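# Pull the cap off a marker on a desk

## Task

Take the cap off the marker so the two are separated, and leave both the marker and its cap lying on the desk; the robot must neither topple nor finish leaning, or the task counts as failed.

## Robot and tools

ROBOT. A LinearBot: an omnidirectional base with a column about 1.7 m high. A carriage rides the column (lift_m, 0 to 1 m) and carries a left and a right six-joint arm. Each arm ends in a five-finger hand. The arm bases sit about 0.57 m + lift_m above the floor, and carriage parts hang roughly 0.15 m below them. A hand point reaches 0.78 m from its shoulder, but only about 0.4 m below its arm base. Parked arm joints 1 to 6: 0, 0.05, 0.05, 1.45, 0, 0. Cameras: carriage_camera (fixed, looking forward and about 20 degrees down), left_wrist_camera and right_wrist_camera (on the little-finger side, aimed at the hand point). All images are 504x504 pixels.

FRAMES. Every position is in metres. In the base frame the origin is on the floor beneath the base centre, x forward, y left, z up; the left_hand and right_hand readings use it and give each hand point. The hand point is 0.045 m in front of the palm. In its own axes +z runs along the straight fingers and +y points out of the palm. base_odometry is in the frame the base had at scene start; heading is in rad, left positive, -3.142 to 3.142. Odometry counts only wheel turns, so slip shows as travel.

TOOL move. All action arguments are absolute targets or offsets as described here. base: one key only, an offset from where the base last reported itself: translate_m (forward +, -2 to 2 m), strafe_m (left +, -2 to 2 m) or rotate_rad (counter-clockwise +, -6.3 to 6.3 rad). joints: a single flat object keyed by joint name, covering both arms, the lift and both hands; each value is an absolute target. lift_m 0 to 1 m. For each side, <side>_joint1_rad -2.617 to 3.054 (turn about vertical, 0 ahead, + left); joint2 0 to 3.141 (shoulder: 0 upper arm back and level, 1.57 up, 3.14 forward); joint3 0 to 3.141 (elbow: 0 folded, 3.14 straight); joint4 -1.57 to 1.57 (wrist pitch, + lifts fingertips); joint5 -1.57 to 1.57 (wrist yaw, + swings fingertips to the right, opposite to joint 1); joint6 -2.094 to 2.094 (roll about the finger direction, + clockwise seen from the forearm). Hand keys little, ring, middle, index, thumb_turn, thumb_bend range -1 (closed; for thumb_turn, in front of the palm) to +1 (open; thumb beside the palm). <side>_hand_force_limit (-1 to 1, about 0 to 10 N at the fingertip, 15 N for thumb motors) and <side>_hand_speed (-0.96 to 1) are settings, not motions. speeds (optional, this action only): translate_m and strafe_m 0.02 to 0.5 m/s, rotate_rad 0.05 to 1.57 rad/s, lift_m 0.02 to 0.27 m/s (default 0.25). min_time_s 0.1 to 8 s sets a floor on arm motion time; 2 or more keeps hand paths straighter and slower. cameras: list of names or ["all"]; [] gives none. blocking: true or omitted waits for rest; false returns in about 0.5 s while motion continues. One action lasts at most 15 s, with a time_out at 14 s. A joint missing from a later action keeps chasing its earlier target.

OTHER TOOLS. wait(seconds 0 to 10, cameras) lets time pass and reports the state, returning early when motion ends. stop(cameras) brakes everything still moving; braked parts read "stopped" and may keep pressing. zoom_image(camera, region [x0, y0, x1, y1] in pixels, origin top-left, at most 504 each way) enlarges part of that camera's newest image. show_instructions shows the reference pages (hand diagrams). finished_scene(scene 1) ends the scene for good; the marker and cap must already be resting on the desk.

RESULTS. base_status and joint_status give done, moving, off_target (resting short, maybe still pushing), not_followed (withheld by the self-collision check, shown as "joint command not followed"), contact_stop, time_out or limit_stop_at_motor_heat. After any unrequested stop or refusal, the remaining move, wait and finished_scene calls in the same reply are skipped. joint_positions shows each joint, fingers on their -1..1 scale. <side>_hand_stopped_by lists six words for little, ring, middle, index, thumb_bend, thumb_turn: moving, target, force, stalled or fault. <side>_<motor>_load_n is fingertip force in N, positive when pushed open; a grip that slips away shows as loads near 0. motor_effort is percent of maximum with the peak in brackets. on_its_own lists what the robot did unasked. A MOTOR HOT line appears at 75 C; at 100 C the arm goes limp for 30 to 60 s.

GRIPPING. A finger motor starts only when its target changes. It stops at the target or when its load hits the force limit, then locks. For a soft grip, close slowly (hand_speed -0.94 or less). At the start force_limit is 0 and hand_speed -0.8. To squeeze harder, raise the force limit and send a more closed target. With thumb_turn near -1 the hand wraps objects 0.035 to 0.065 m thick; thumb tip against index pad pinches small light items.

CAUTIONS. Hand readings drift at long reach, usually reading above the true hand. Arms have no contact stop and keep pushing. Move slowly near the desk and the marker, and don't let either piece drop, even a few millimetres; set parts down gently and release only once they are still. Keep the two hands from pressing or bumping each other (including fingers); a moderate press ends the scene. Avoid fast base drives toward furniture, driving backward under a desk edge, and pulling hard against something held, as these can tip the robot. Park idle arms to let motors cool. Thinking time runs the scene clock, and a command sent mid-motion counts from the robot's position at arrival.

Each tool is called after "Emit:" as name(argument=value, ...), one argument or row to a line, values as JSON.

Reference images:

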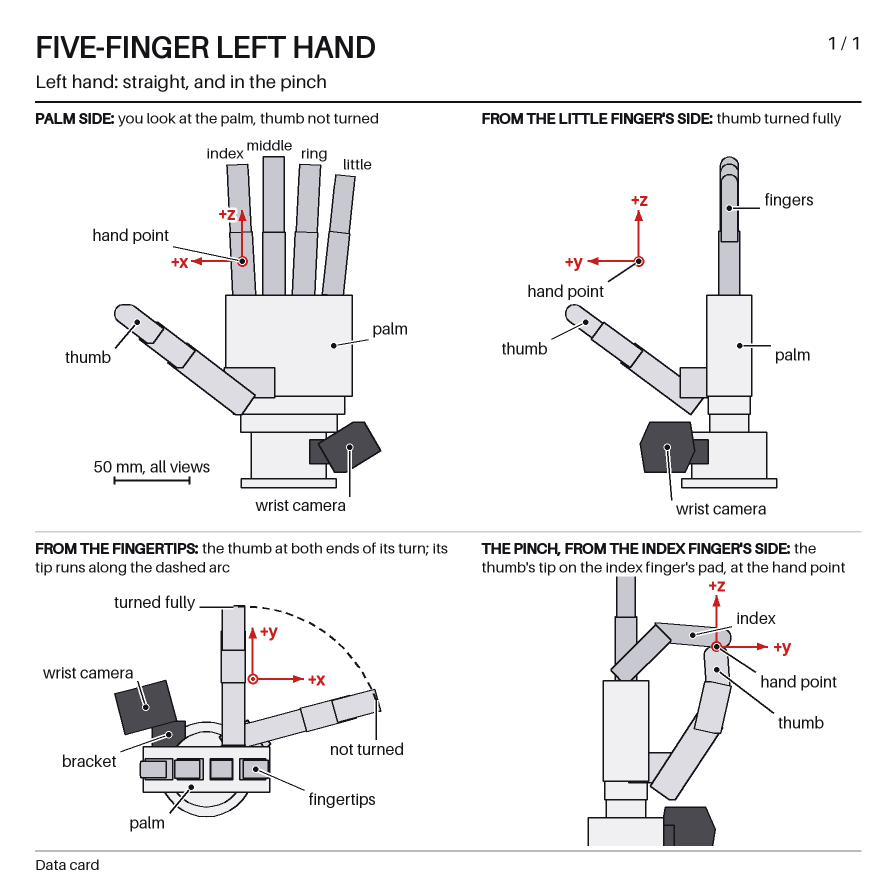

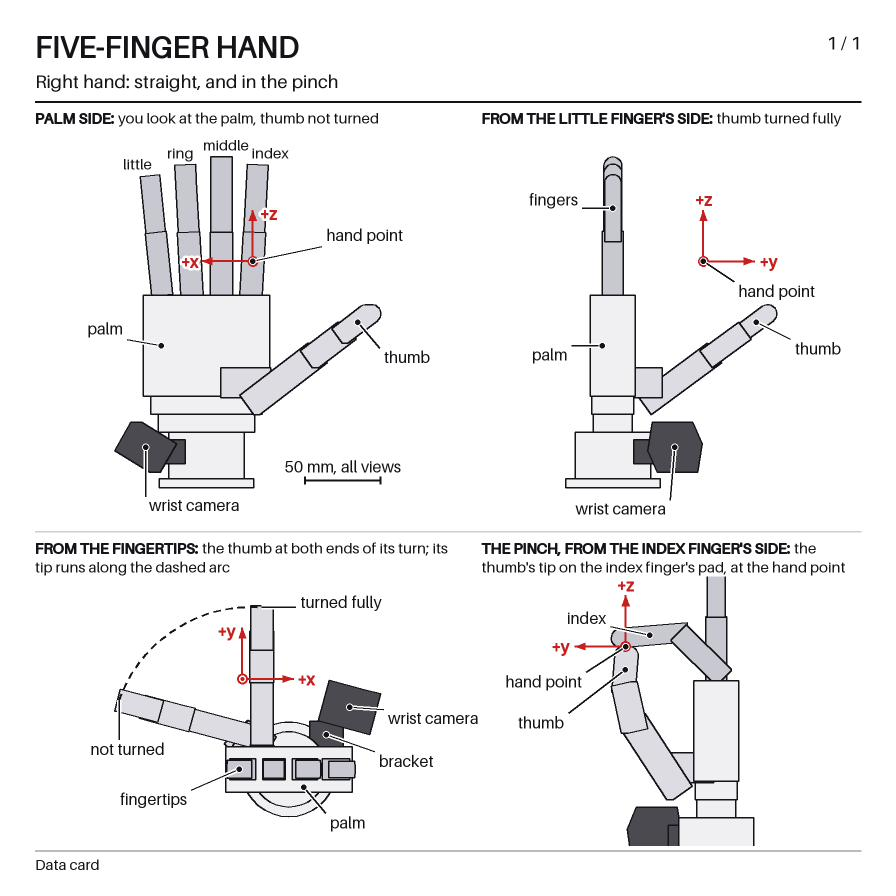

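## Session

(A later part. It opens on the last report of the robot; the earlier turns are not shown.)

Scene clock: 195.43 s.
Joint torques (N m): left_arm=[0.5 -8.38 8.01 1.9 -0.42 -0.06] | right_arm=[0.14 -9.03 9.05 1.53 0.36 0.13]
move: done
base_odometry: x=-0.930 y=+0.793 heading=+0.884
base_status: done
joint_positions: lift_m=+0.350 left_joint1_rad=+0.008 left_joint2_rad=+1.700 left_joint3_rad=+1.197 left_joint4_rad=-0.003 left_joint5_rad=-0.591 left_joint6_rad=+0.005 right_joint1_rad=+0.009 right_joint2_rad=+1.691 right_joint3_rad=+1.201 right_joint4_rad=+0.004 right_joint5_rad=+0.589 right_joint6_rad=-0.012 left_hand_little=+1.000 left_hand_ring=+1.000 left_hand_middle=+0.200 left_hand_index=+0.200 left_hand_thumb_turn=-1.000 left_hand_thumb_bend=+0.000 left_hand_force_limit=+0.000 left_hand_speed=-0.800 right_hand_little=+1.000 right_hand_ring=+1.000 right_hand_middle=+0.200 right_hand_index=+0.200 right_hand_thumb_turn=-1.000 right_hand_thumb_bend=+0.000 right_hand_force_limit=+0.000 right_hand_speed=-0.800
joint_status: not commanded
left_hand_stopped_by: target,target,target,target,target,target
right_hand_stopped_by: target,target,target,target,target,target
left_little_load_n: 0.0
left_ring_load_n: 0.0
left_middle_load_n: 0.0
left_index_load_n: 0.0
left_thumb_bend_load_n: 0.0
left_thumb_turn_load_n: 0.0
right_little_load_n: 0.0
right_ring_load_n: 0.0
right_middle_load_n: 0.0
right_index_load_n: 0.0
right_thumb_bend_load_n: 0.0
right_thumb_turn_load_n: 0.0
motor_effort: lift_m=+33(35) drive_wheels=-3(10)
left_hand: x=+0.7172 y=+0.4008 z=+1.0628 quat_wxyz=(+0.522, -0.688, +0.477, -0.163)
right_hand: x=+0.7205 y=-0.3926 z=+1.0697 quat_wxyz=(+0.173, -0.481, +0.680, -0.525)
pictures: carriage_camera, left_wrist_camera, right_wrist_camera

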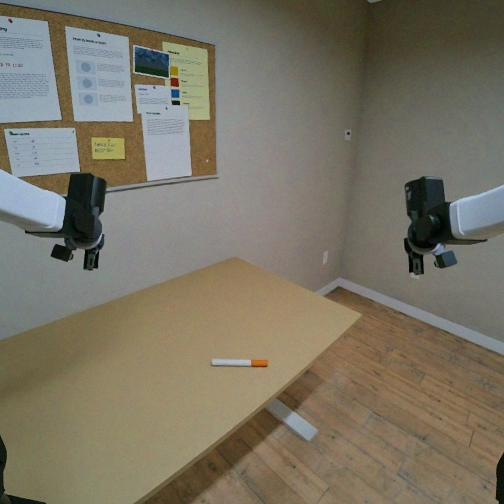

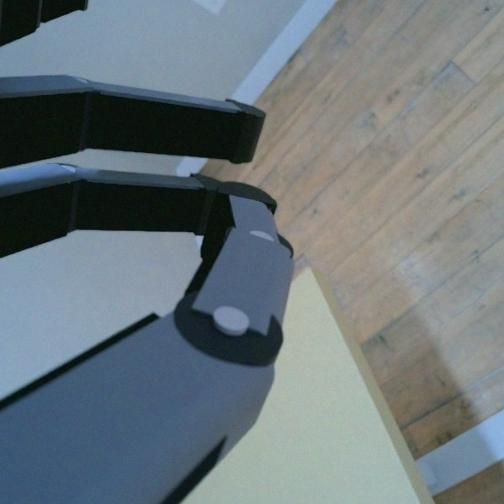

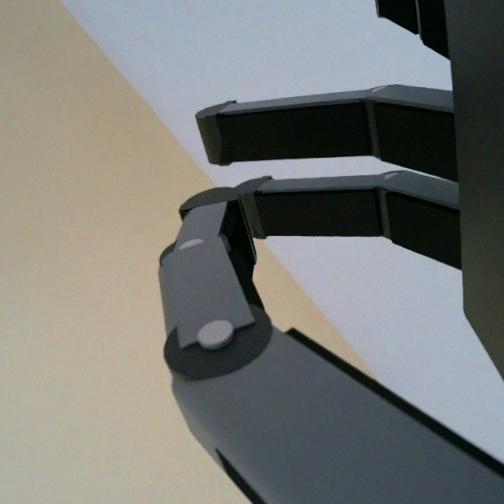

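Emit:
move(
  joints={"lift_m": 0.5, "left_joint1_rad": -0.649, "left_joint2_rad": 2.358, "left_joint3_rad": 1.074, "left_joint4_rad": 0.754, "left_joint5_rad": -0.58, "left_joint6_rad": -0.31, "right_joint1_rad": 0.728, "right_joint2_rad": 2.407, "right_joint3_rad": 1.206, "right_joint4_rad": 0.643, "right_joint5_rad": 0.6475, "right_joint6_rad": 0.36},
  min_time_s=3,
  cameras=["all"],
)

Scene clock: 222.33 s.
Joint torques (N m): left_arm=[0.47 -10.88 5.29 1.8 -0.33 -0.02] | right_arm=[0.09 -11.74 6.8 1.59 0.3 0.1]
move: not_followed
base_odometry: x=-0.930 y=+0.793 heading=+0.884
base_status: not commanded
joint_positions: lift_m=+0.500 left_joint1_rad=-0.612 left_joint2_rad=+2.315 left_joint3_rad=+1.086 left_joint4_rad=+0.685 left_joint5_rad=-0.589 left_joint6_rad=-0.281 right_joint1_rad=+0.728 right_joint2_rad=+2.383 right_joint3_rad=+1.200 right_joint4_rad=+0.634 right_joint5_rad=+0.635 right_joint6_rad=+0.347 left_hand_little=+1.000 left_hand_ring=+1.000 left_hand_middle=+0.200 left_hand_index=+0.200 left_hand_thumb_turn=-1.000 left_hand_thumb_bend=+0.000 left_hand_force_limit=+0.000 left_hand_speed=-0.800 right_hand_little=+1.000 right_hand_ring=+1.000 right_hand_middle=+0.200 right_hand_index=+0.200 right_hand_thumb_turn=-1.000 right_hand_thumb_bend=+0.000 right_hand_force_limit=+0.000 right_hand_speed=-0.800
joint_status: left_joint1_rad not_followed (moved -0.620 of -0.657); left_joint2_rad not_followed (moved +0.615 of +0.658); left_joint3_rad not_followed (moved -0.111 of -0.123); left_joint4_rad not_followed (moved +0.688 of +0.757); left_joint5_rad not_followed (moved +0.002 of +0.011); left_joint6_rad not_followed (moved -0.287 of -0.315); the others done
left_hand_stopped_by: target,target,target,target,target,target
right_hand_stopped_by: target,target,target,target,target,target
left_little_load_n: 0.0
left_ring_load_n: 0.0
left_middle_load_n: 0.0
left_index_load_n: 0.0
left_thumb_bend_load_n: 0.0
left_thumb_turn_load_n: 0.0
right_little_load_n: 0.0
right_ring_load_n: 0.0
right_middle_load_n: 0.0
right_index_load_n: 0.0
right_thumb_bend_load_n: 0.0
right_thumb_turn_load_n: 0.0
motor_effort: lift_m=+37(44) drive_wheels=-2(3)
left_hand: x=+0.7070 y=+0.0631 z=+0.9975 quat_wxyz=(+0.395, -0.600, +0.596, -0.359)
right_hand: x=+0.6953 y=+0.0003 z=+0.9941 quat_wxyz=(+0.384, -0.601, +0.591, -0.378)
pictures: carriage_camera, left_wrist_camera, right_wrist_camera
led back after a hold (right arm): the arm was led back toward your command in small steps, so it may still be short of it.
joint command not followed: on one or more control steps a check withheld the commanded joint targets of the left arm, and it was not sent them on those steps. On the call's last step the targets were still withheld.
cause: the commanded joint targets, or the way to them, would bring a part of the robot too close to another arm (this arm's wrist (the part past joint 4) and the right arm's wrist (the part past joint 4), along the way the arms are being sent, or toward where that arm still pushes).
joint command not followed: on one or more control steps a check withheld the commanded joint targets of the right arm, and it was not sent them on those steps.
cause: the commanded joint targets, or the way to them, would bring a part of the robot too close to another arm (this arm's wrist (the part past joint 4) and the left arm's wrist (the part past joint 4), where that arm would come to rest).

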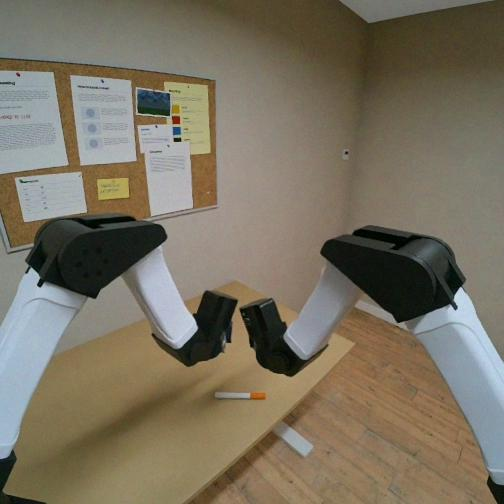

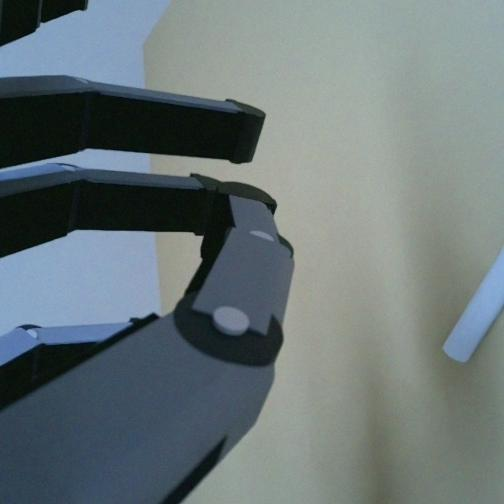

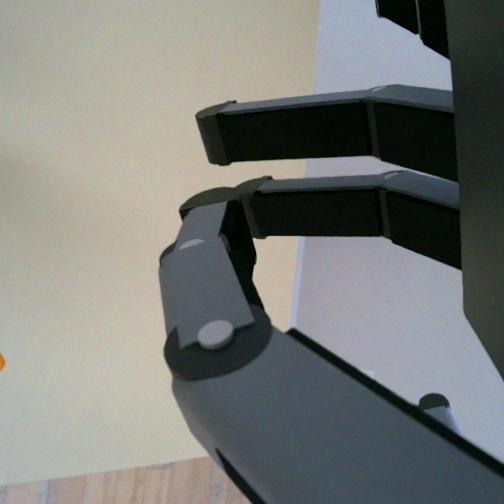

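Emit:
zoom_image(
  camera="left_wrist_camera",
  region=[0, 0, 504, 504],
)

Emit:
zoom_image(
  camera="right_wrist_camera",
  region=[0, 0, 504, 504],
)

Emit:
zoom_image(
  camera="carriage_camera",
  region=[130, 260, 380, 440],
)

Scaled by 1.000.

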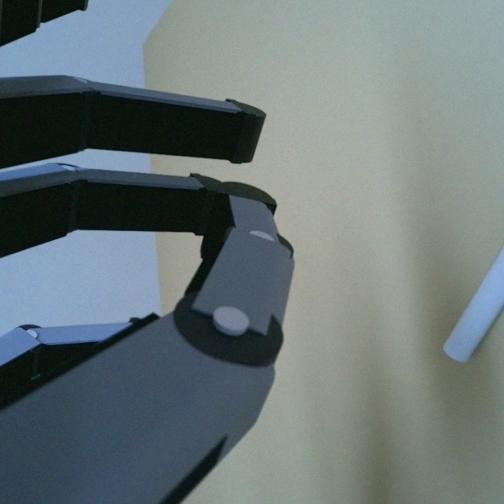

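Scaled by 1.000.

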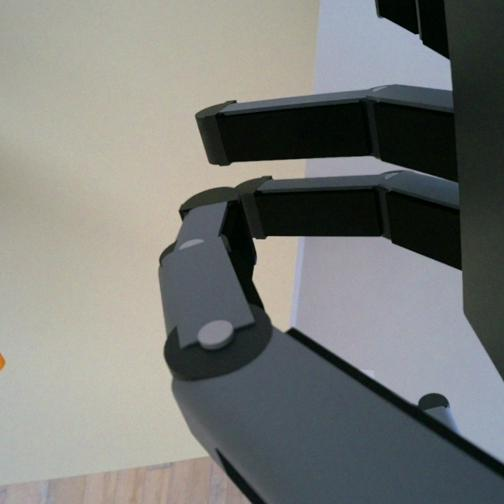

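Scaled by 2.016 from the camera's image (finer frame: 720x720).

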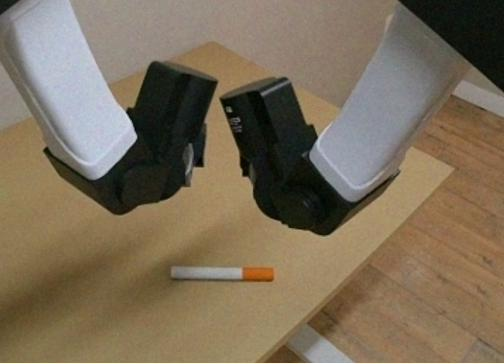

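Emit:
move(
  joints={"right_hand_little": 0.2, "left_joint1_rad": -0.5},
  cameras=["all"],
)

Scene clock: 327.20 s.
Joint torques (N m): left_arm=[-0.03 -10.04 4.67 1.94 -0.29 -0.08] | right_arm=[0.13 -11.54 6.8 1.62 0.35 0.13]
Motor temperatures (°C): left_arm=[25 42 40 41 24 27] | right_arm=[26 48 41 49 27 27]
move: done
base_odometry: x=-0.930 y=+0.793 heading=+0.884
base_status: not commanded
joint_positions: lift_m=+0.500 left_joint1_rad=-0.494 left_joint2_rad=+2.349 left_joint3_rad=+1.078 left_joint4_rad=+0.743 left_joint5_rad=-0.585 left_joint6_rad=-0.304 right_joint1_rad=+0.728 right_joint2_rad=+2.383 right_joint3_rad=+1.200 right_joint4_rad=+0.636 right_joint5_rad=+0.636 right_joint6_rad=+0.347 left_hand_little=+1.000 left_hand_ring=+1.000 left_hand_middle=+0.200 left_hand_index=+0.200 left_hand_thumb_turn=-1.000 left_hand_thumb_bend=+0.000 left_hand_force_limit=+0.000 left_hand_speed=-0.800 right_hand_little=+0.200 right_hand_ring=+1.000 right_hand_middle=+0.200 right_hand_index=+0.200 right_hand_thumb_turn=-1.000 right_hand_thumb_bend=+0.000 right_hand_force_limit=+0.000 right_hand_speed=-0.800
joint_status: all done
left_hand_stopped_by: target,target,target,target,target,target
right_hand_stopped_by: target,target,target,target,target,target
left_little_load_n: 0.0
left_ring_load_n: 0.0
left_middle_load_n: 0.0
left_index_load_n: 0.0
left_thumb_bend_load_n: 0.0
left_thumb_turn_load_n: 0.0
right_little_load_n: 0.0
right_ring_load_n: 0.0
right_middle_load_n: 0.0
right_index_load_n: 0.0
right_thumb_bend_load_n: 0.0
right_thumb_turn_load_n: 0.0
on_its_own: left_joint4_rad moved +0.058 to your old target +0.754; left_joint6_rad moved -0.023 to your old target -0.310
motor_effort: lift_m=+33(37) drive_wheels=-2(3)
left_hand: x=+0.7340 y=+0.1187 z=+0.9894 quat_wxyz=(+0.411, -0.639, +0.549, -0.348)
right_hand: x=+0.6956 y=+0.0005 z=+0.9945 quat_wxyz=(+0.385, -0.600, +0.591, -0.378)
pictures: carriage_camera, left_wrist_camera, right_wrist_camera
held back during your reply time (left arm), on 110 control steps: a part of the arm was too close to another arm, or the arm's last command would have brought one too close.
led back after a hold (left arm): the arm was led back toward your command in small steps, so it may still be short of it.
joint command not followed: on one or more control steps a check withheld the commanded joint targets of the left arm, and it was not sent them on those steps.
cause: the commanded joint targets, or the way to them, would bring a part of the robot too close to another arm (this arm's wrist (the part past joint 4) and the right arm's wrist (the part past joint 4), along the way the arms are being sent, or toward where that arm still pushes).

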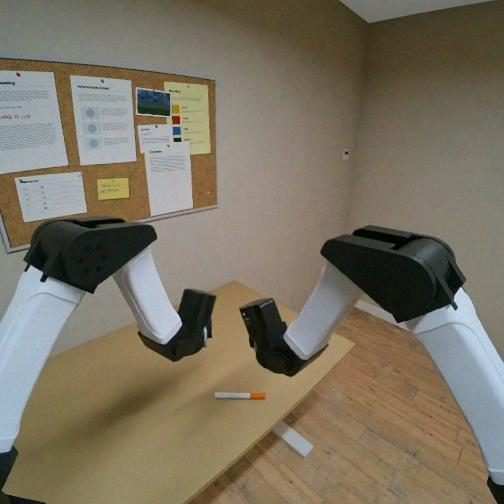

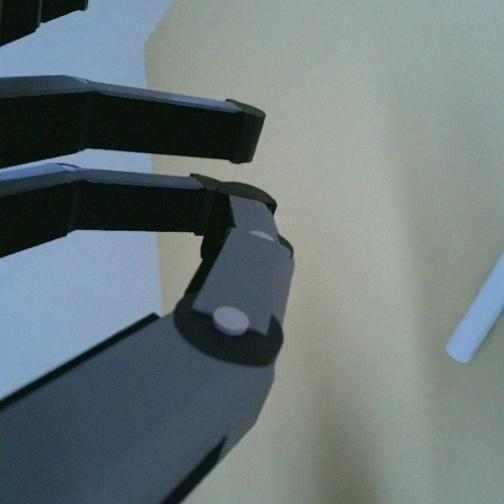

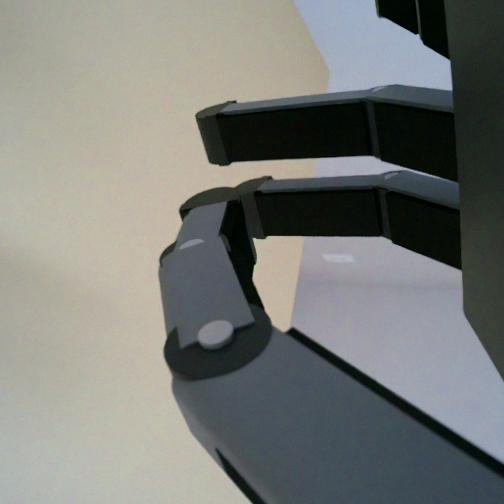

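Emit:
move(
  joints={"right_hand_little": 1.0, "left_joint1_rad": -0.604, "left_joint2_rad": 2.350, "left_joint3_rad": 1.022, "left_joint4_rad": 0.812, "left_joint5_rad": -0.53, "left_joint6_rad": -0.286, "right_joint1_rad": 0.691, "right_joint2_rad": 2.417, "right_joint3_rad": 1.1745, "right_joint4_rad": 0.687, "right_joint5_rad": 0.628, "right_joint6_rad": 0.349},
  min_time_s=1.5,
)

Emit:
move(
  joints={"lift_m": 0.38},
  cameras=["all"],
)

Emit:
zoom_image(
  camera="carriage_camera",
  region=[130, 260, 380, 440],
)

Scene clock: 376.97 s.
Joint torques (N m): left_arm=[-0.18 -10.56 4.21 1.97 -0.2 0.05] | right_arm=[-0.4 -10.52 5.5 1.59 0.14 0.04]
move: done
base_odometry: x=-0.930 y=+0.793 heading=+0.884
base_status: not commanded
joint_positions: lift_m=+0.500 left_joint1_rad=-0.596 left_joint2_rad=+2.349 left_joint3_rad=+1.028 left_joint4_rad=+0.801 left_joint5_rad=-0.541 left_joint6_rad=-0.292 right_joint1_rad=+0.696 right_joint2_rad=+2.383 right_joint3_rad=+1.184 right_joint4_rad=+0.680 right_joint5_rad=+0.636 right_joint6_rad=+0.347 left_hand_little=+1.000 left_hand_ring=+1.000 left_hand_middle=+0.200 left_hand_index=+0.200 left_hand_thumb_turn=-1.000 left_hand_thumb_bend=+0.000 left_hand_force_limit=+0.000 left_hand_speed=-0.800 right_hand_little=+1.000 right_hand_ring=+1.000 right_hand_middle=+0.200 right_hand_index=+0.200 right_hand_thumb_turn=-1.000 right_hand_thumb_bend=+0.000 right_hand_force_limit=+0.000 right_hand_speed=-0.800
joint_status: all done
left_hand_stopped_by: target,target,target,target,target,target
right_hand_stopped_by: target,target,target,target,target,target
left_little_load_n: 0.0
left_ring_load_n: 0.0
left_middle_load_n: 0.0
left_index_load_n: 0.0
left_thumb_bend_load_n: 0.0
left_thumb_turn_load_n: 0.0
right_little_load_n: 0.0
right_ring_load_n: 0.0
right_middle_load_n: 0.0
right_index_load_n: 0.0
right_thumb_bend_load_n: 0.0
right_thumb_turn_load_n: 0.0
motor_effort: lift_m=+35(36) drive_wheels=-2(3)
left_hand: x=+0.7007 y=+0.0662 z=+0.9830 quat_wxyz=(+0.380, -0.602, +0.593, -0.378)
right_hand: x=+0.7063 y=-0.0136 z=+0.9975 quat_wxyz=(+0.390, -0.583, +0.600, -0.385)
pictures: none

Scene clock: 377.97 s.
Joint torques (N m): left_arm=[-0.18 -10.56 4.63 1.91 -0.23 0.05] | right_arm=[-0.57 -12.36 5.86 1.47 0.18 -0.02]
move: done
base_odometry: x=-0.930 y=+0.793 heading=+0.884
base_status: not commanded
joint_positions: lift_m=+0.380 left_joint1_rad=-0.596 left_joint2_rad=+2.350 left_joint3_rad=+1.023 left_joint4_rad=+0.809 left_joint5_rad=-0.538 left_joint6_rad=-0.292 right_joint1_rad=+0.696 right_joint2_rad=+2.401 right_joint3_rad=+1.177 right_joint4_rad=+0.689 right_joint5_rad=+0.636 right_joint6_rad=+0.347 left_hand_little=+1.000 left_hand_ring=+1.000 left_hand_middle=+0.200 left_hand_index=+0.200 left_hand_thumb_turn=-1.000 left_hand_thumb_bend=+0.000 left_hand_force_limit=+0.000 left_hand_speed=-0.800 right_hand_little=+1.000 right_hand_ring=+1.000 right_hand_middle=+0.200 right_hand_index=+0.200 right_hand_thumb_turn=-1.000 right_hand_thumb_bend=+0.000 right_hand_force_limit=+0.000 right_hand_speed=-0.800
joint_status: all done
left_hand_stopped_by: target,target,target,target,target,target
right_hand_stopped_by: target,target,target,target,target,target
left_little_load_n: 0.0
left_ring_load_n: 0.0
left_middle_load_n: 0.0
left_index_load_n: 0.0
left_thumb_bend_load_n: 0.0
left_thumb_turn_load_n: 0.0
right_little_load_n: 0.5
right_ring_load_n: 0.0
right_middle_load_n: 0.0
right_index_load_n: 0.0
right_thumb_bend_load_n: 0.0
right_thumb_turn_load_n: 0.0
motor_effort: lift_m=+33(35) drive_wheels=-2(3)
left_hand: x=+0.6997 y=+0.0661 z=+0.8624 quat_wxyz=(+0.379, -0.601, +0.593, -0.380)
right_hand: x=+0.7026 y=-0.0167 z=+0.8670 quat_wxyz=(+0.383, -0.587, +0.600, -0.385)
pictures: carriage_camera, left_wrist_camera, right_wrist_camera

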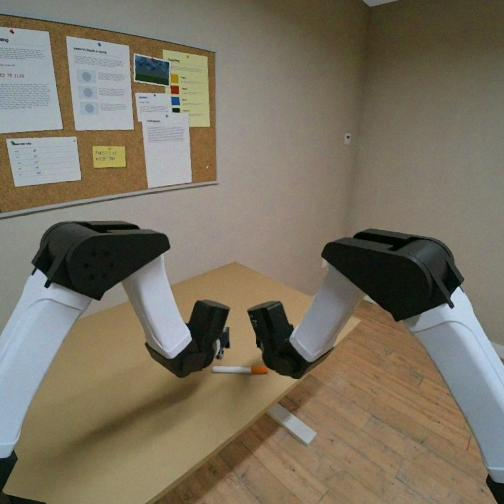

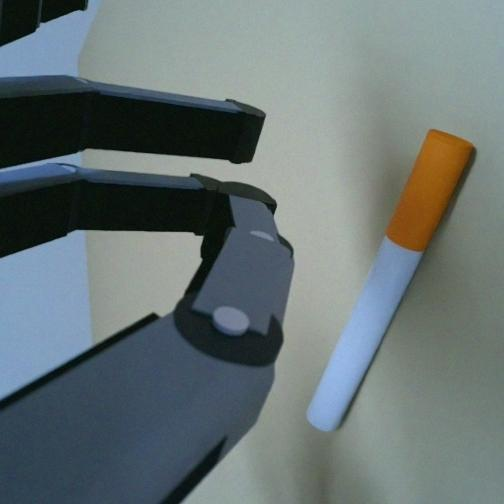

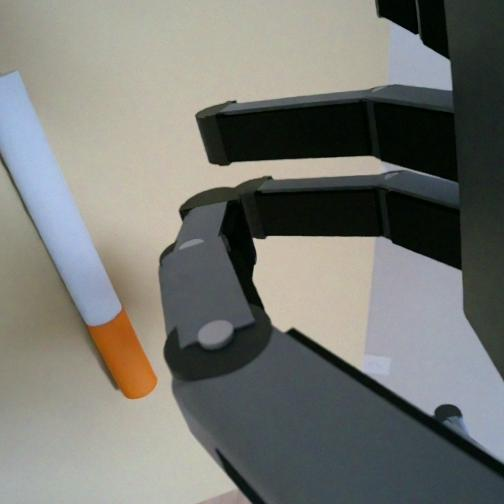

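Scaled by 2.016 from the camera's image (finer frame: 720x720).

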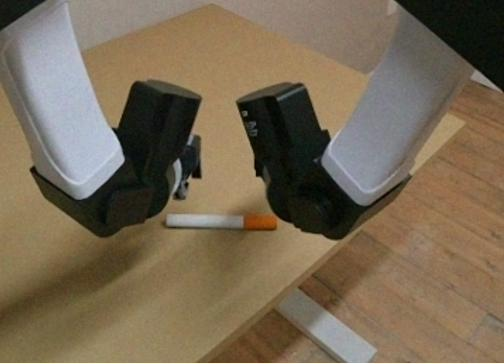

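Emit:
move(
  joints={"lift_m": 0.345},
  cameras=["all"],
)

Emit:
zoom_image(
  camera="carriage_camera",
  region=[130, 260, 380, 440],
)

Scene clock: 394.07 s.
Joint torques (N m): left_arm=[-0.17 -10.77 4.59 1.87 -0.25 0.04] | right_arm=[-0.57 -12.57 5.65 1.51 0.14 -0.01]
Motor temperatures (°C): left_arm=[25 43 39 43 24 27] | right_arm=[26 53 41 47 26 27]
move: done
base_odometry: x=-0.930 y=+0.793 heading=+0.884
base_status: not commanded
joint_positions: lift_m=+0.345 left_joint1_rad=-0.596 left_joint2_rad=+2.352 left_joint3_rad=+1.022 left_joint4_rad=+0.810 left_joint5_rad=-0.537 left_joint6_rad=-0.292 right_joint1_rad=+0.696 right_joint2_rad=+2.404 right_joint3_rad=+1.176 right_joint4_rad=+0.690 right_joint5_rad=+0.636 right_joint6_rad=+0.347 left_hand_little=+1.000 left_hand_ring=+1.000 left_hand_middle=+0.200 left_hand_index=+0.200 left_hand_thumb_turn=-1.000 left_hand_thumb_bend=+0.000 left_hand_force_limit=+0.000 left_hand_speed=-0.800 right_hand_little=+1.000 right_hand_ring=+1.000 right_hand_middle=+0.200 right_hand_index=+0.200 right_hand_thumb_turn=-1.000 right_hand_thumb_bend=+0.000 right_hand_force_limit=+0.000 right_hand_speed=-0.800
joint_status: all done
left_hand_stopped_by: target,target,target,target,target,target
right_hand_stopped_by: target,target,target,target,target,target
left_little_load_n: 0.0
left_ring_load_n: 0.0
left_middle_load_n: -0.5
left_index_load_n: 0.0
left_thumb_bend_load_n: 0.0
left_thumb_turn_load_n: 0.0
right_little_load_n: -0.5
right_ring_load_n: 0.0
right_middle_load_n: 0.0
right_index_load_n: 0.0
right_thumb_bend_load_n: 0.0
right_thumb_turn_load_n: 0.0
motor_effort: lift_m=+31(35) drive_wheels=-3(3)
left_hand: x=+0.6992 y=+0.0663 z=+0.8264 quat_wxyz=(+0.378, -0.601, +0.594, -0.379)
right_hand: x=+0.7021 y=-0.0171 z=+0.8306 quat_wxyz=(+0.382, -0.588, +0.600, -0.385)
pictures: carriage_camera, left_wrist_camera, right_wrist_camera

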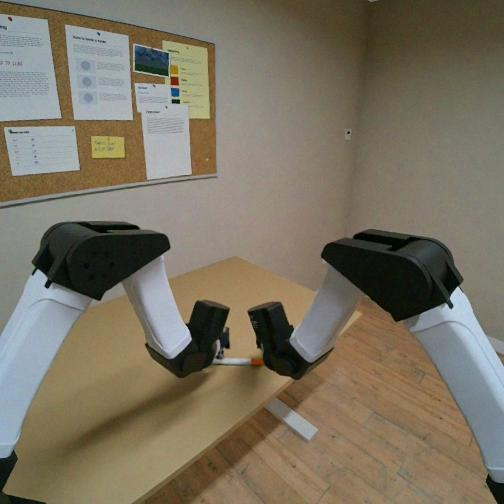

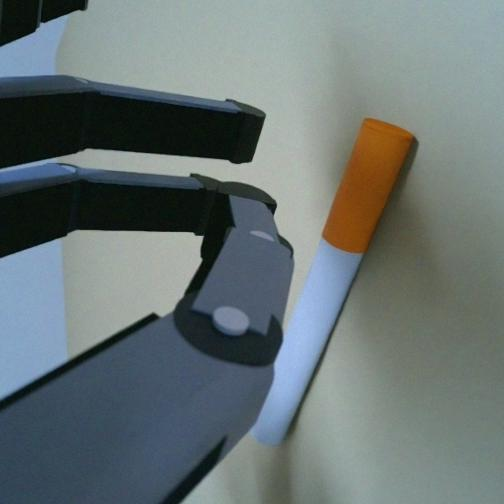

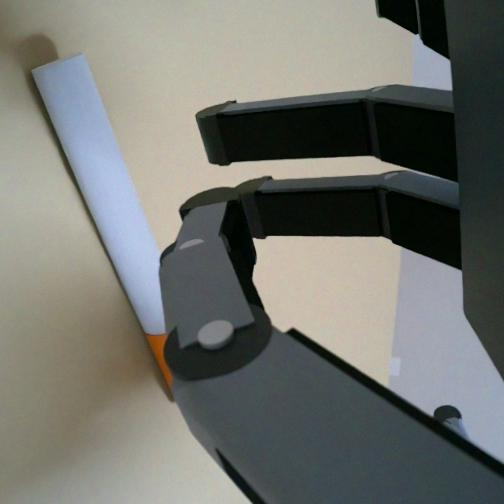

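Scaled by 2.016 from the camera's image (finer frame: 720x720).

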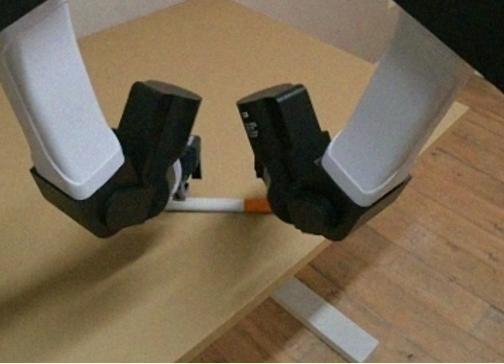

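Emit:
move(
  joints={"lift_m": 0.318},
  speeds={"lift_m": 0.05},
  cameras=["all"],
)

Emit:
zoom_image(
  camera="carriage_camera",
  region=[190, 300, 290, 400],
)

Scene clock: 430.30 s.
Joint torques (N m): left_arm=[-0.31 -10.7 4.68 1.8 -0.25 0.04] | right_arm=[-0.42 -12.52 6.11 1.41 0.14 0]
move: done
base_odometry: x=-0.930 y=+0.793 heading=+0.884
base_status: not commanded
joint_positions: lift_m=+0.318 left_joint1_rad=-0.596 left_joint2_rad=+2.352 left_joint3_rad=+1.022 left_joint4_rad=+0.811 left_joint5_rad=-0.537 left_joint6_rad=-0.292 right_joint1_rad=+0.696 right_joint2_rad=+2.404 right_joint3_rad=+1.176 right_joint4_rad=+0.691 right_joint5_rad=+0.636 right_joint6_rad=+0.347 left_hand_little=+1.000 left_hand_ring=+1.000 left_hand_middle=+0.200 left_hand_index=+0.200 left_hand_thumb_turn=-1.000 left_hand_thumb_bend=+0.000 left_hand_force_limit=+0.000 left_hand_speed=-0.800 right_hand_little=+1.000 right_hand_ring=+1.000 right_hand_middle=+0.200 right_hand_index=+0.200 right_hand_thumb_turn=-1.000 right_hand_thumb_bend=+0.000 right_hand_force_limit=+0.000 right_hand_speed=-0.800
joint_status: all done
left_hand_stopped_by: target,target,target,target,target,target
right_hand_stopped_by: target,target,target,target,target,target
left_little_load_n: -0.5
left_ring_load_n: 0.0
left_middle_load_n: 0.0
left_index_load_n: 0.0
left_thumb_bend_load_n: 0.0
left_thumb_turn_load_n: 0.0
right_little_load_n: 0.0
right_ring_load_n: 0.0
right_middle_load_n: 0.0
right_index_load_n: 0.0
right_thumb_bend_load_n: 0.0
right_thumb_turn_load_n: 0.0
motor_effort: lift_m=+33(33) drive_wheels=-2(3)
left_hand: x=+0.6993 y=+0.0661 z=+0.7996 quat_wxyz=(+0.378, -0.601, +0.594, -0.380)
right_hand: x=+0.7022 y=-0.0170 z=+0.8038 quat_wxyz=(+0.382, -0.588, +0.600, -0.385)
pictures: carriage_camera, left_wrist_camera, right_wrist_camera

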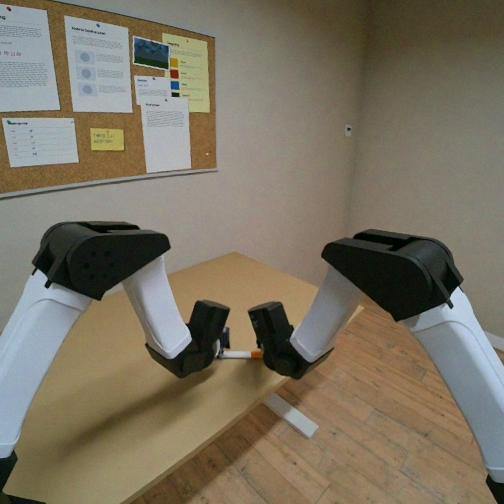

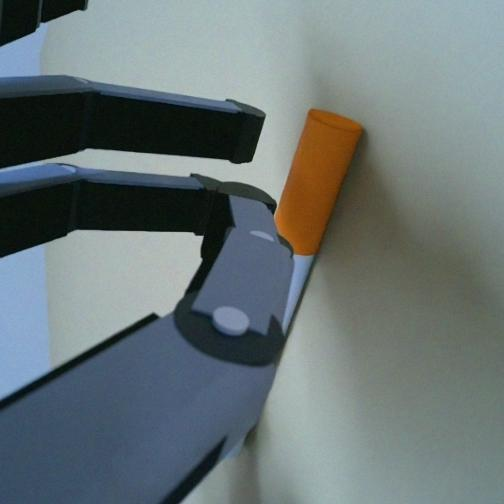

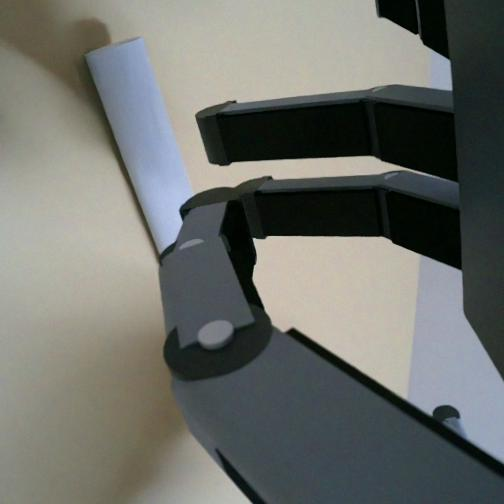

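Scaled by 5.040 from the camera's image (finer frame: 720x720).

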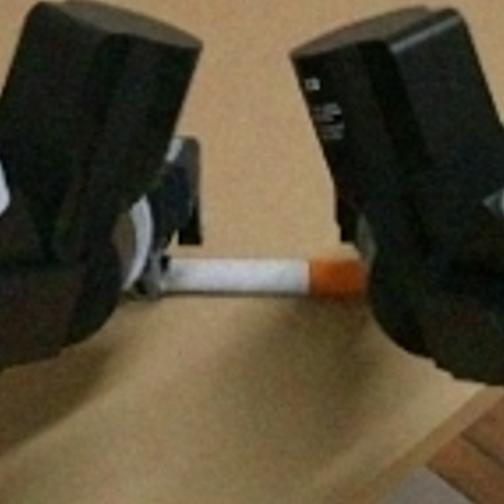

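Emit:
zoom_image(
  camera="carriage_camera",
  region=[205, 320, 275, 390],
)

Scaled by 7.200 from the camera's image (finer frame: 720x720).

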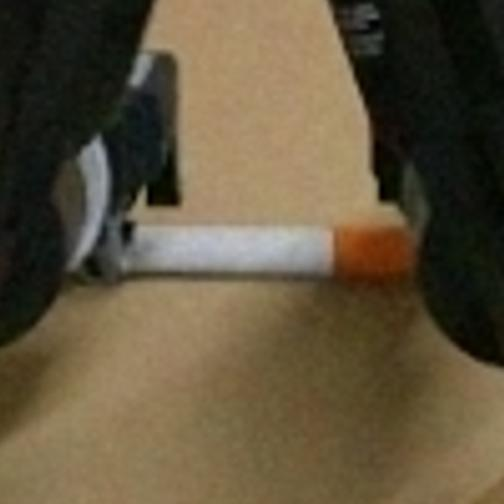

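Emit:
move(
  joints={"left_joint1_rad": -0.578, "left_joint2_rad": 2.354, "left_joint3_rad": 1.059, "left_joint4_rad": 0.792, "left_joint5_rad": -0.504, "left_joint6_rad": -0.259, "right_joint1_rad": 0.681, "right_joint2_rad": 2.436, "right_joint3_rad": 1.237, "right_joint4_rad": 0.639, "right_joint5_rad": 0.604, "right_joint6_rad": 0.335, "left_hand_index": 0.3, "left_hand_middle": 0.3, "right_hand_index": 0.3, "right_hand_middle": 0.3},
  min_time_s=1.5,
)

Emit:
move(
  joints={"lift_m": 0.303},
  speeds={"lift_m": 0.04},
  cameras=["all"],
)

Emit:
zoom_image(
  camera="carriage_camera",
  region=[205, 310, 275, 380],
)

Scene clock: 487.83 s.
Joint torques (N m): left_arm=[1.17 -10.56 6.39 1.74 -0.16 0.04] | right_arm=[-0.64 -11.1 8.03 1.33 0.07 -0.14]
move: done
base_odometry: x=-0.930 y=+0.793 heading=+0.884
base_status: not commanded
joint_positions: lift_m=+0.318 left_joint1_rad=-0.586 left_joint2_rad=+2.352 left_joint3_rad=+1.042 left_joint4_rad=+0.804 left_joint5_rad=-0.515 left_joint6_rad=-0.265 right_joint1_rad=+0.687 right_joint2_rad=+2.404 right_joint3_rad=+1.220 right_joint4_rad=+0.656 right_joint5_rad=+0.619 right_joint6_rad=+0.347 left_hand_little=+1.000 left_hand_ring=+1.000 left_hand_middle=+0.300 left_hand_index=+0.300 left_hand_thumb_turn=-1.000 left_hand_thumb_bend=+0.000 left_hand_force_limit=+0.000 left_hand_speed=-0.800 right_hand_little=+1.000 right_hand_ring=+1.000 right_hand_middle=+0.300 right_hand_index=+0.300 right_hand_thumb_turn=-1.000 right_hand_thumb_bend=+0.000 right_hand_force_limit=+0.000 right_hand_speed=-0.800
joint_status: all done
left_hand_stopped_by: target,target,target,target,target,target
right_hand_stopped_by: target,target,target,target,target,target
left_little_load_n: -0.5
left_ring_load_n: 0.0
left_middle_load_n: 0.0
left_index_load_n: 0.0
left_thumb_bend_load_n: 0.0
left_thumb_turn_load_n: 0.0
right_little_load_n: 0.0
right_ring_load_n: 0.0
right_middle_load_n: 0.0
right_index_load_n: 0.0
right_thumb_bend_load_n: 0.0
right_thumb_turn_load_n: 0.0
motor_effort: lift_m=+32(35) drive_wheels=-2(3)
left_hand: x=+0.7057 y=+0.0649 z=+0.8034 quat_wxyz=(+0.378, -0.592, +0.600, -0.382)
right_hand: x=+0.7121 y=-0.0118 z=+0.8112 quat_wxyz=(+0.387, -0.587, +0.601, -0.381)
pictures: none

Scene clock: 488.57 s.
Joint torques (N m): left_arm=[1.21 -10.61 6.2 1.81 -0.21 0.05] | right_arm=[-0.5 -11.85 7.61 1.43 0.11 -0.13]
move: done
base_odometry: x=-0.930 y=+0.793 heading=+0.884
base_status: not commanded
joint_positions: lift_m=+0.303 left_joint1_rad=-0.586 left_joint2_rad=+2.352 left_joint3_rad=+1.045 left_joint4_rad=+0.798 left_joint5_rad=-0.514 left_joint6_rad=-0.265 right_joint1_rad=+0.687 right_joint2_rad=+2.409 right_joint3_rad=+1.222 right_joint4_rad=+0.653 right_joint5_rad=+0.618 right_joint6_rad=+0.347 left_hand_little=+1.000 left_hand_ring=+1.000 left_hand_middle=+0.300 left_hand_index=+0.300 left_hand_thumb_turn=-1.000 left_hand_thumb_bend=+0.000 left_hand_force_limit=+0.000 left_hand_speed=-0.800 right_hand_little=+1.000 right_hand_ring=+1.000 right_hand_middle=+0.300 right_hand_index=+0.300 right_hand_thumb_turn=-1.000 right_hand_thumb_bend=+0.000 right_hand_force_limit=+0.000 right_hand_speed=-0.800
joint_status: all done
left_hand_stopped_by: target,target,target,target,target,target
right_hand_stopped_by: target,target,target,target,target,target
left_little_load_n: 0.0
left_ring_load_n: 0.0
left_middle_load_n: 0.0
left_index_load_n: 0.0
left_thumb_bend_load_n: 0.0
left_thumb_turn_load_n: 0.0
right_little_load_n: 0.0
right_ring_load_n: 0.0
right_middle_load_n: 0.0
right_index_load_n: 0.0
right_thumb_bend_load_n: 0.0
right_thumb_turn_load_n: 0.0
motor_effort: lift_m=+31(33) drive_wheels=-2(3)
left_hand: x=+0.7056 y=+0.0646 z=+0.7881 quat_wxyz=(+0.377, -0.592, +0.601, -0.381)
right_hand: x=+0.7116 y=-0.0119 z=+0.7940 quat_wxyz=(+0.385, -0.588, +0.601, -0.380)
pictures: carriage_camera, left_wrist_camera, right_wrist_camera

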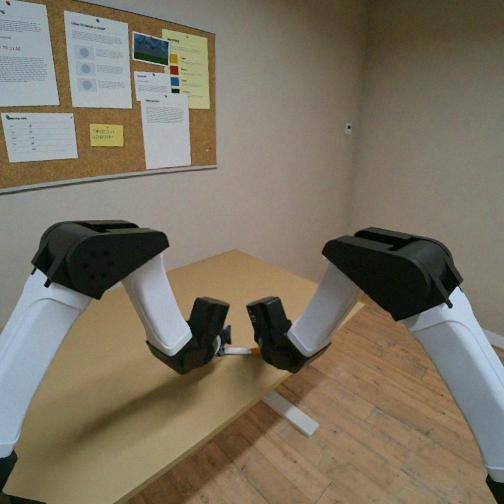

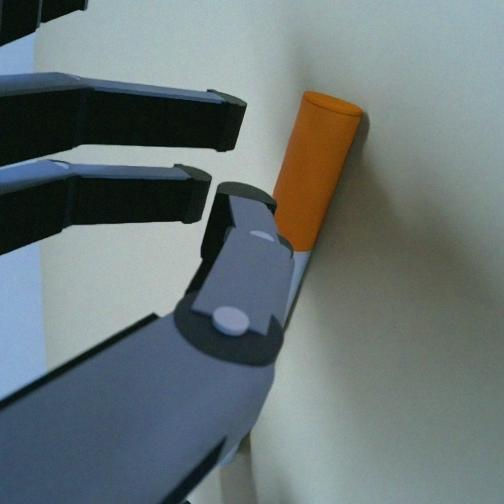

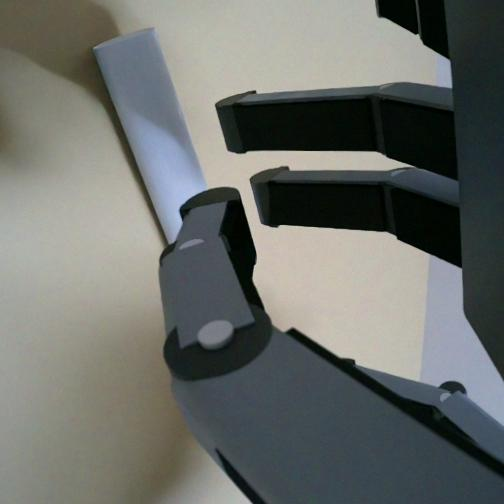

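Scaled by 7.200 from the camera's image (finer frame: 720x720).

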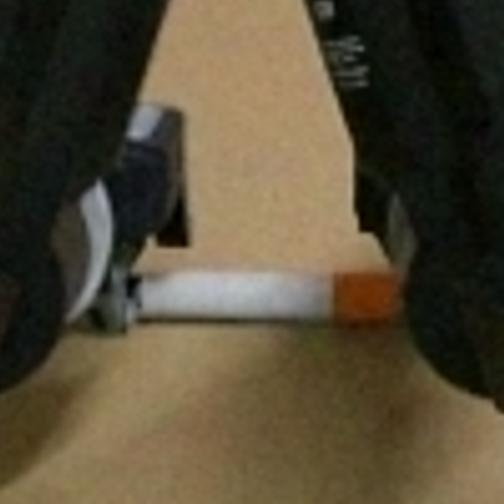

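Emit:
move(
  joints={"lift_m": 0.322, "left_joint1_rad": -0.550, "left_joint2_rad": 2.383, "left_joint3_rad": 1.110, "left_joint4_rad": 0.776, "left_joint5_rad": -0.491, "left_joint6_rad": -0.252, "right_joint1_rad": 0.667, "right_joint2_rad": 2.475, "right_joint3_rad": 1.290, "right_joint4_rad": 0.621, "right_joint5_rad": 0.586, "right_joint6_rad": 0.315, "left_hand_thumb_bend": 0.25, "right_hand_thumb_bend": 0.25},
  min_time_s=1.5,
  cameras=["all"],
)

Emit:
zoom_image(
  camera="carriage_camera",
  region=[205, 310, 275, 380],
)

Scene clock: 516.77 s.
Joint torques (N m): left_arm=[1.2 -9.84 6.64 1.77 -0.17 0.05] | right_arm=[-0.47 -11.64 8.36 1.38 0.05 -0.09]
move: done
base_odometry: x=-0.930 y=+0.793 heading=+0.884
base_status: not commanded
joint_positions: lift_m=+0.322 left_joint1_rad=-0.558 left_joint2_rad=+2.370 left_joint3_rad=+1.092 left_joint4_rad=+0.788 left_joint5_rad=-0.503 left_joint6_rad=-0.258 right_joint1_rad=+0.673 right_joint2_rad=+2.444 right_joint3_rad=+1.272 right_joint4_rad=+0.638 right_joint5_rad=+0.601 right_joint6_rad=+0.328 left_hand_little=+1.000 left_hand_ring=+1.000 left_hand_middle=+0.300 left_hand_index=+0.300 left_hand_thumb_turn=-1.000 left_hand_thumb_bend=+0.250 left_hand_force_limit=+0.000 left_hand_speed=-0.800 right_hand_little=+1.000 right_hand_ring=+1.000 right_hand_middle=+0.300 right_hand_index=+0.300 right_hand_thumb_turn=-1.000 right_hand_thumb_bend=+0.250 right_hand_force_limit=+0.000 right_hand_speed=-0.800
joint_status: all done
left_hand_stopped_by: target,target,target,target,target,target
right_hand_stopped_by: target,target,target,target,target,target
left_little_load_n: 0.0
left_ring_load_n: 0.0
left_middle_load_n: 0.0
left_index_load_n: 0.0
left_thumb_bend_load_n: 0.0
left_thumb_turn_load_n: 0.0
right_little_load_n: 0.0
right_ring_load_n: 0.0
right_middle_load_n: 0.0
right_index_load_n: 0.0
right_thumb_bend_load_n: 0.5
right_thumb_turn_load_n: 0.0
motor_effort: lift_m=+36(42) drive_wheels=-2(4)
left_hand: x=+0.7230 y=+0.0695 z=+0.8108 quat_wxyz=(+0.382, -0.596, +0.592, -0.385)
right_hand: x=+0.7214 y=-0.0110 z=+0.8065 quat_wxyz=(+0.382, -0.594, +0.597, -0.380)
pictures: carriage_camera, left_wrist_camera, right_wrist_camera

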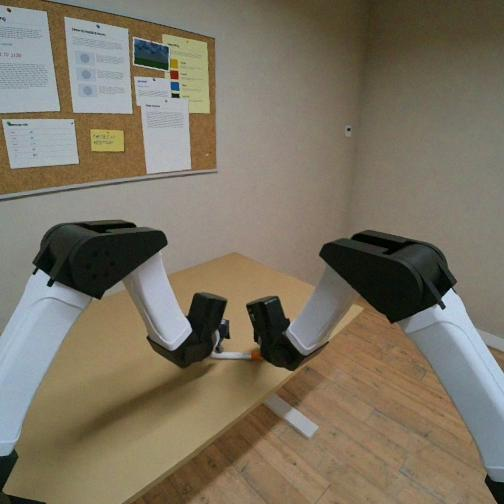

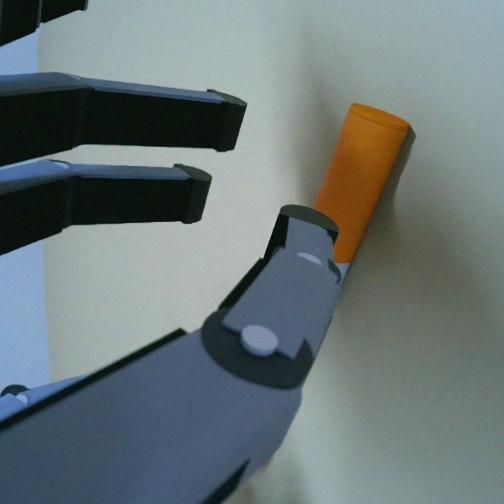

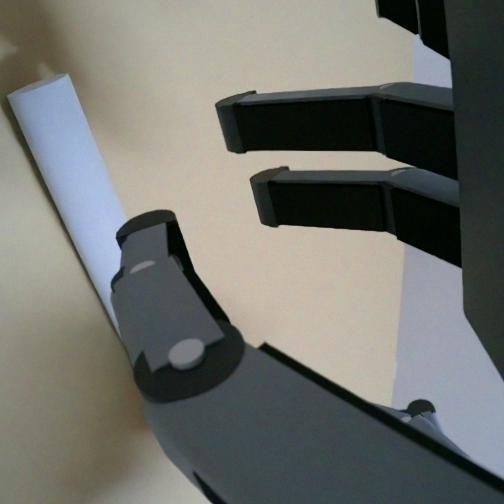

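Scaled by 7.200 from the camera's image (finer frame: 720x720).

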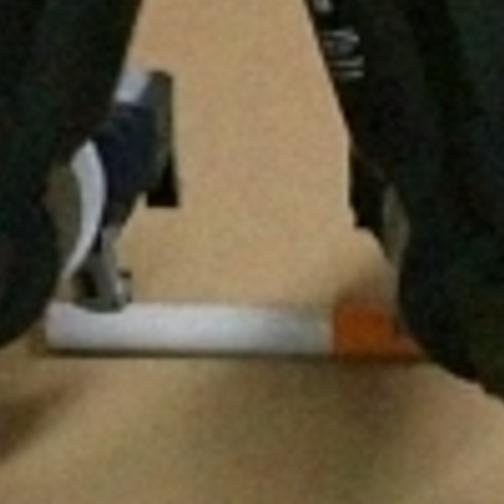

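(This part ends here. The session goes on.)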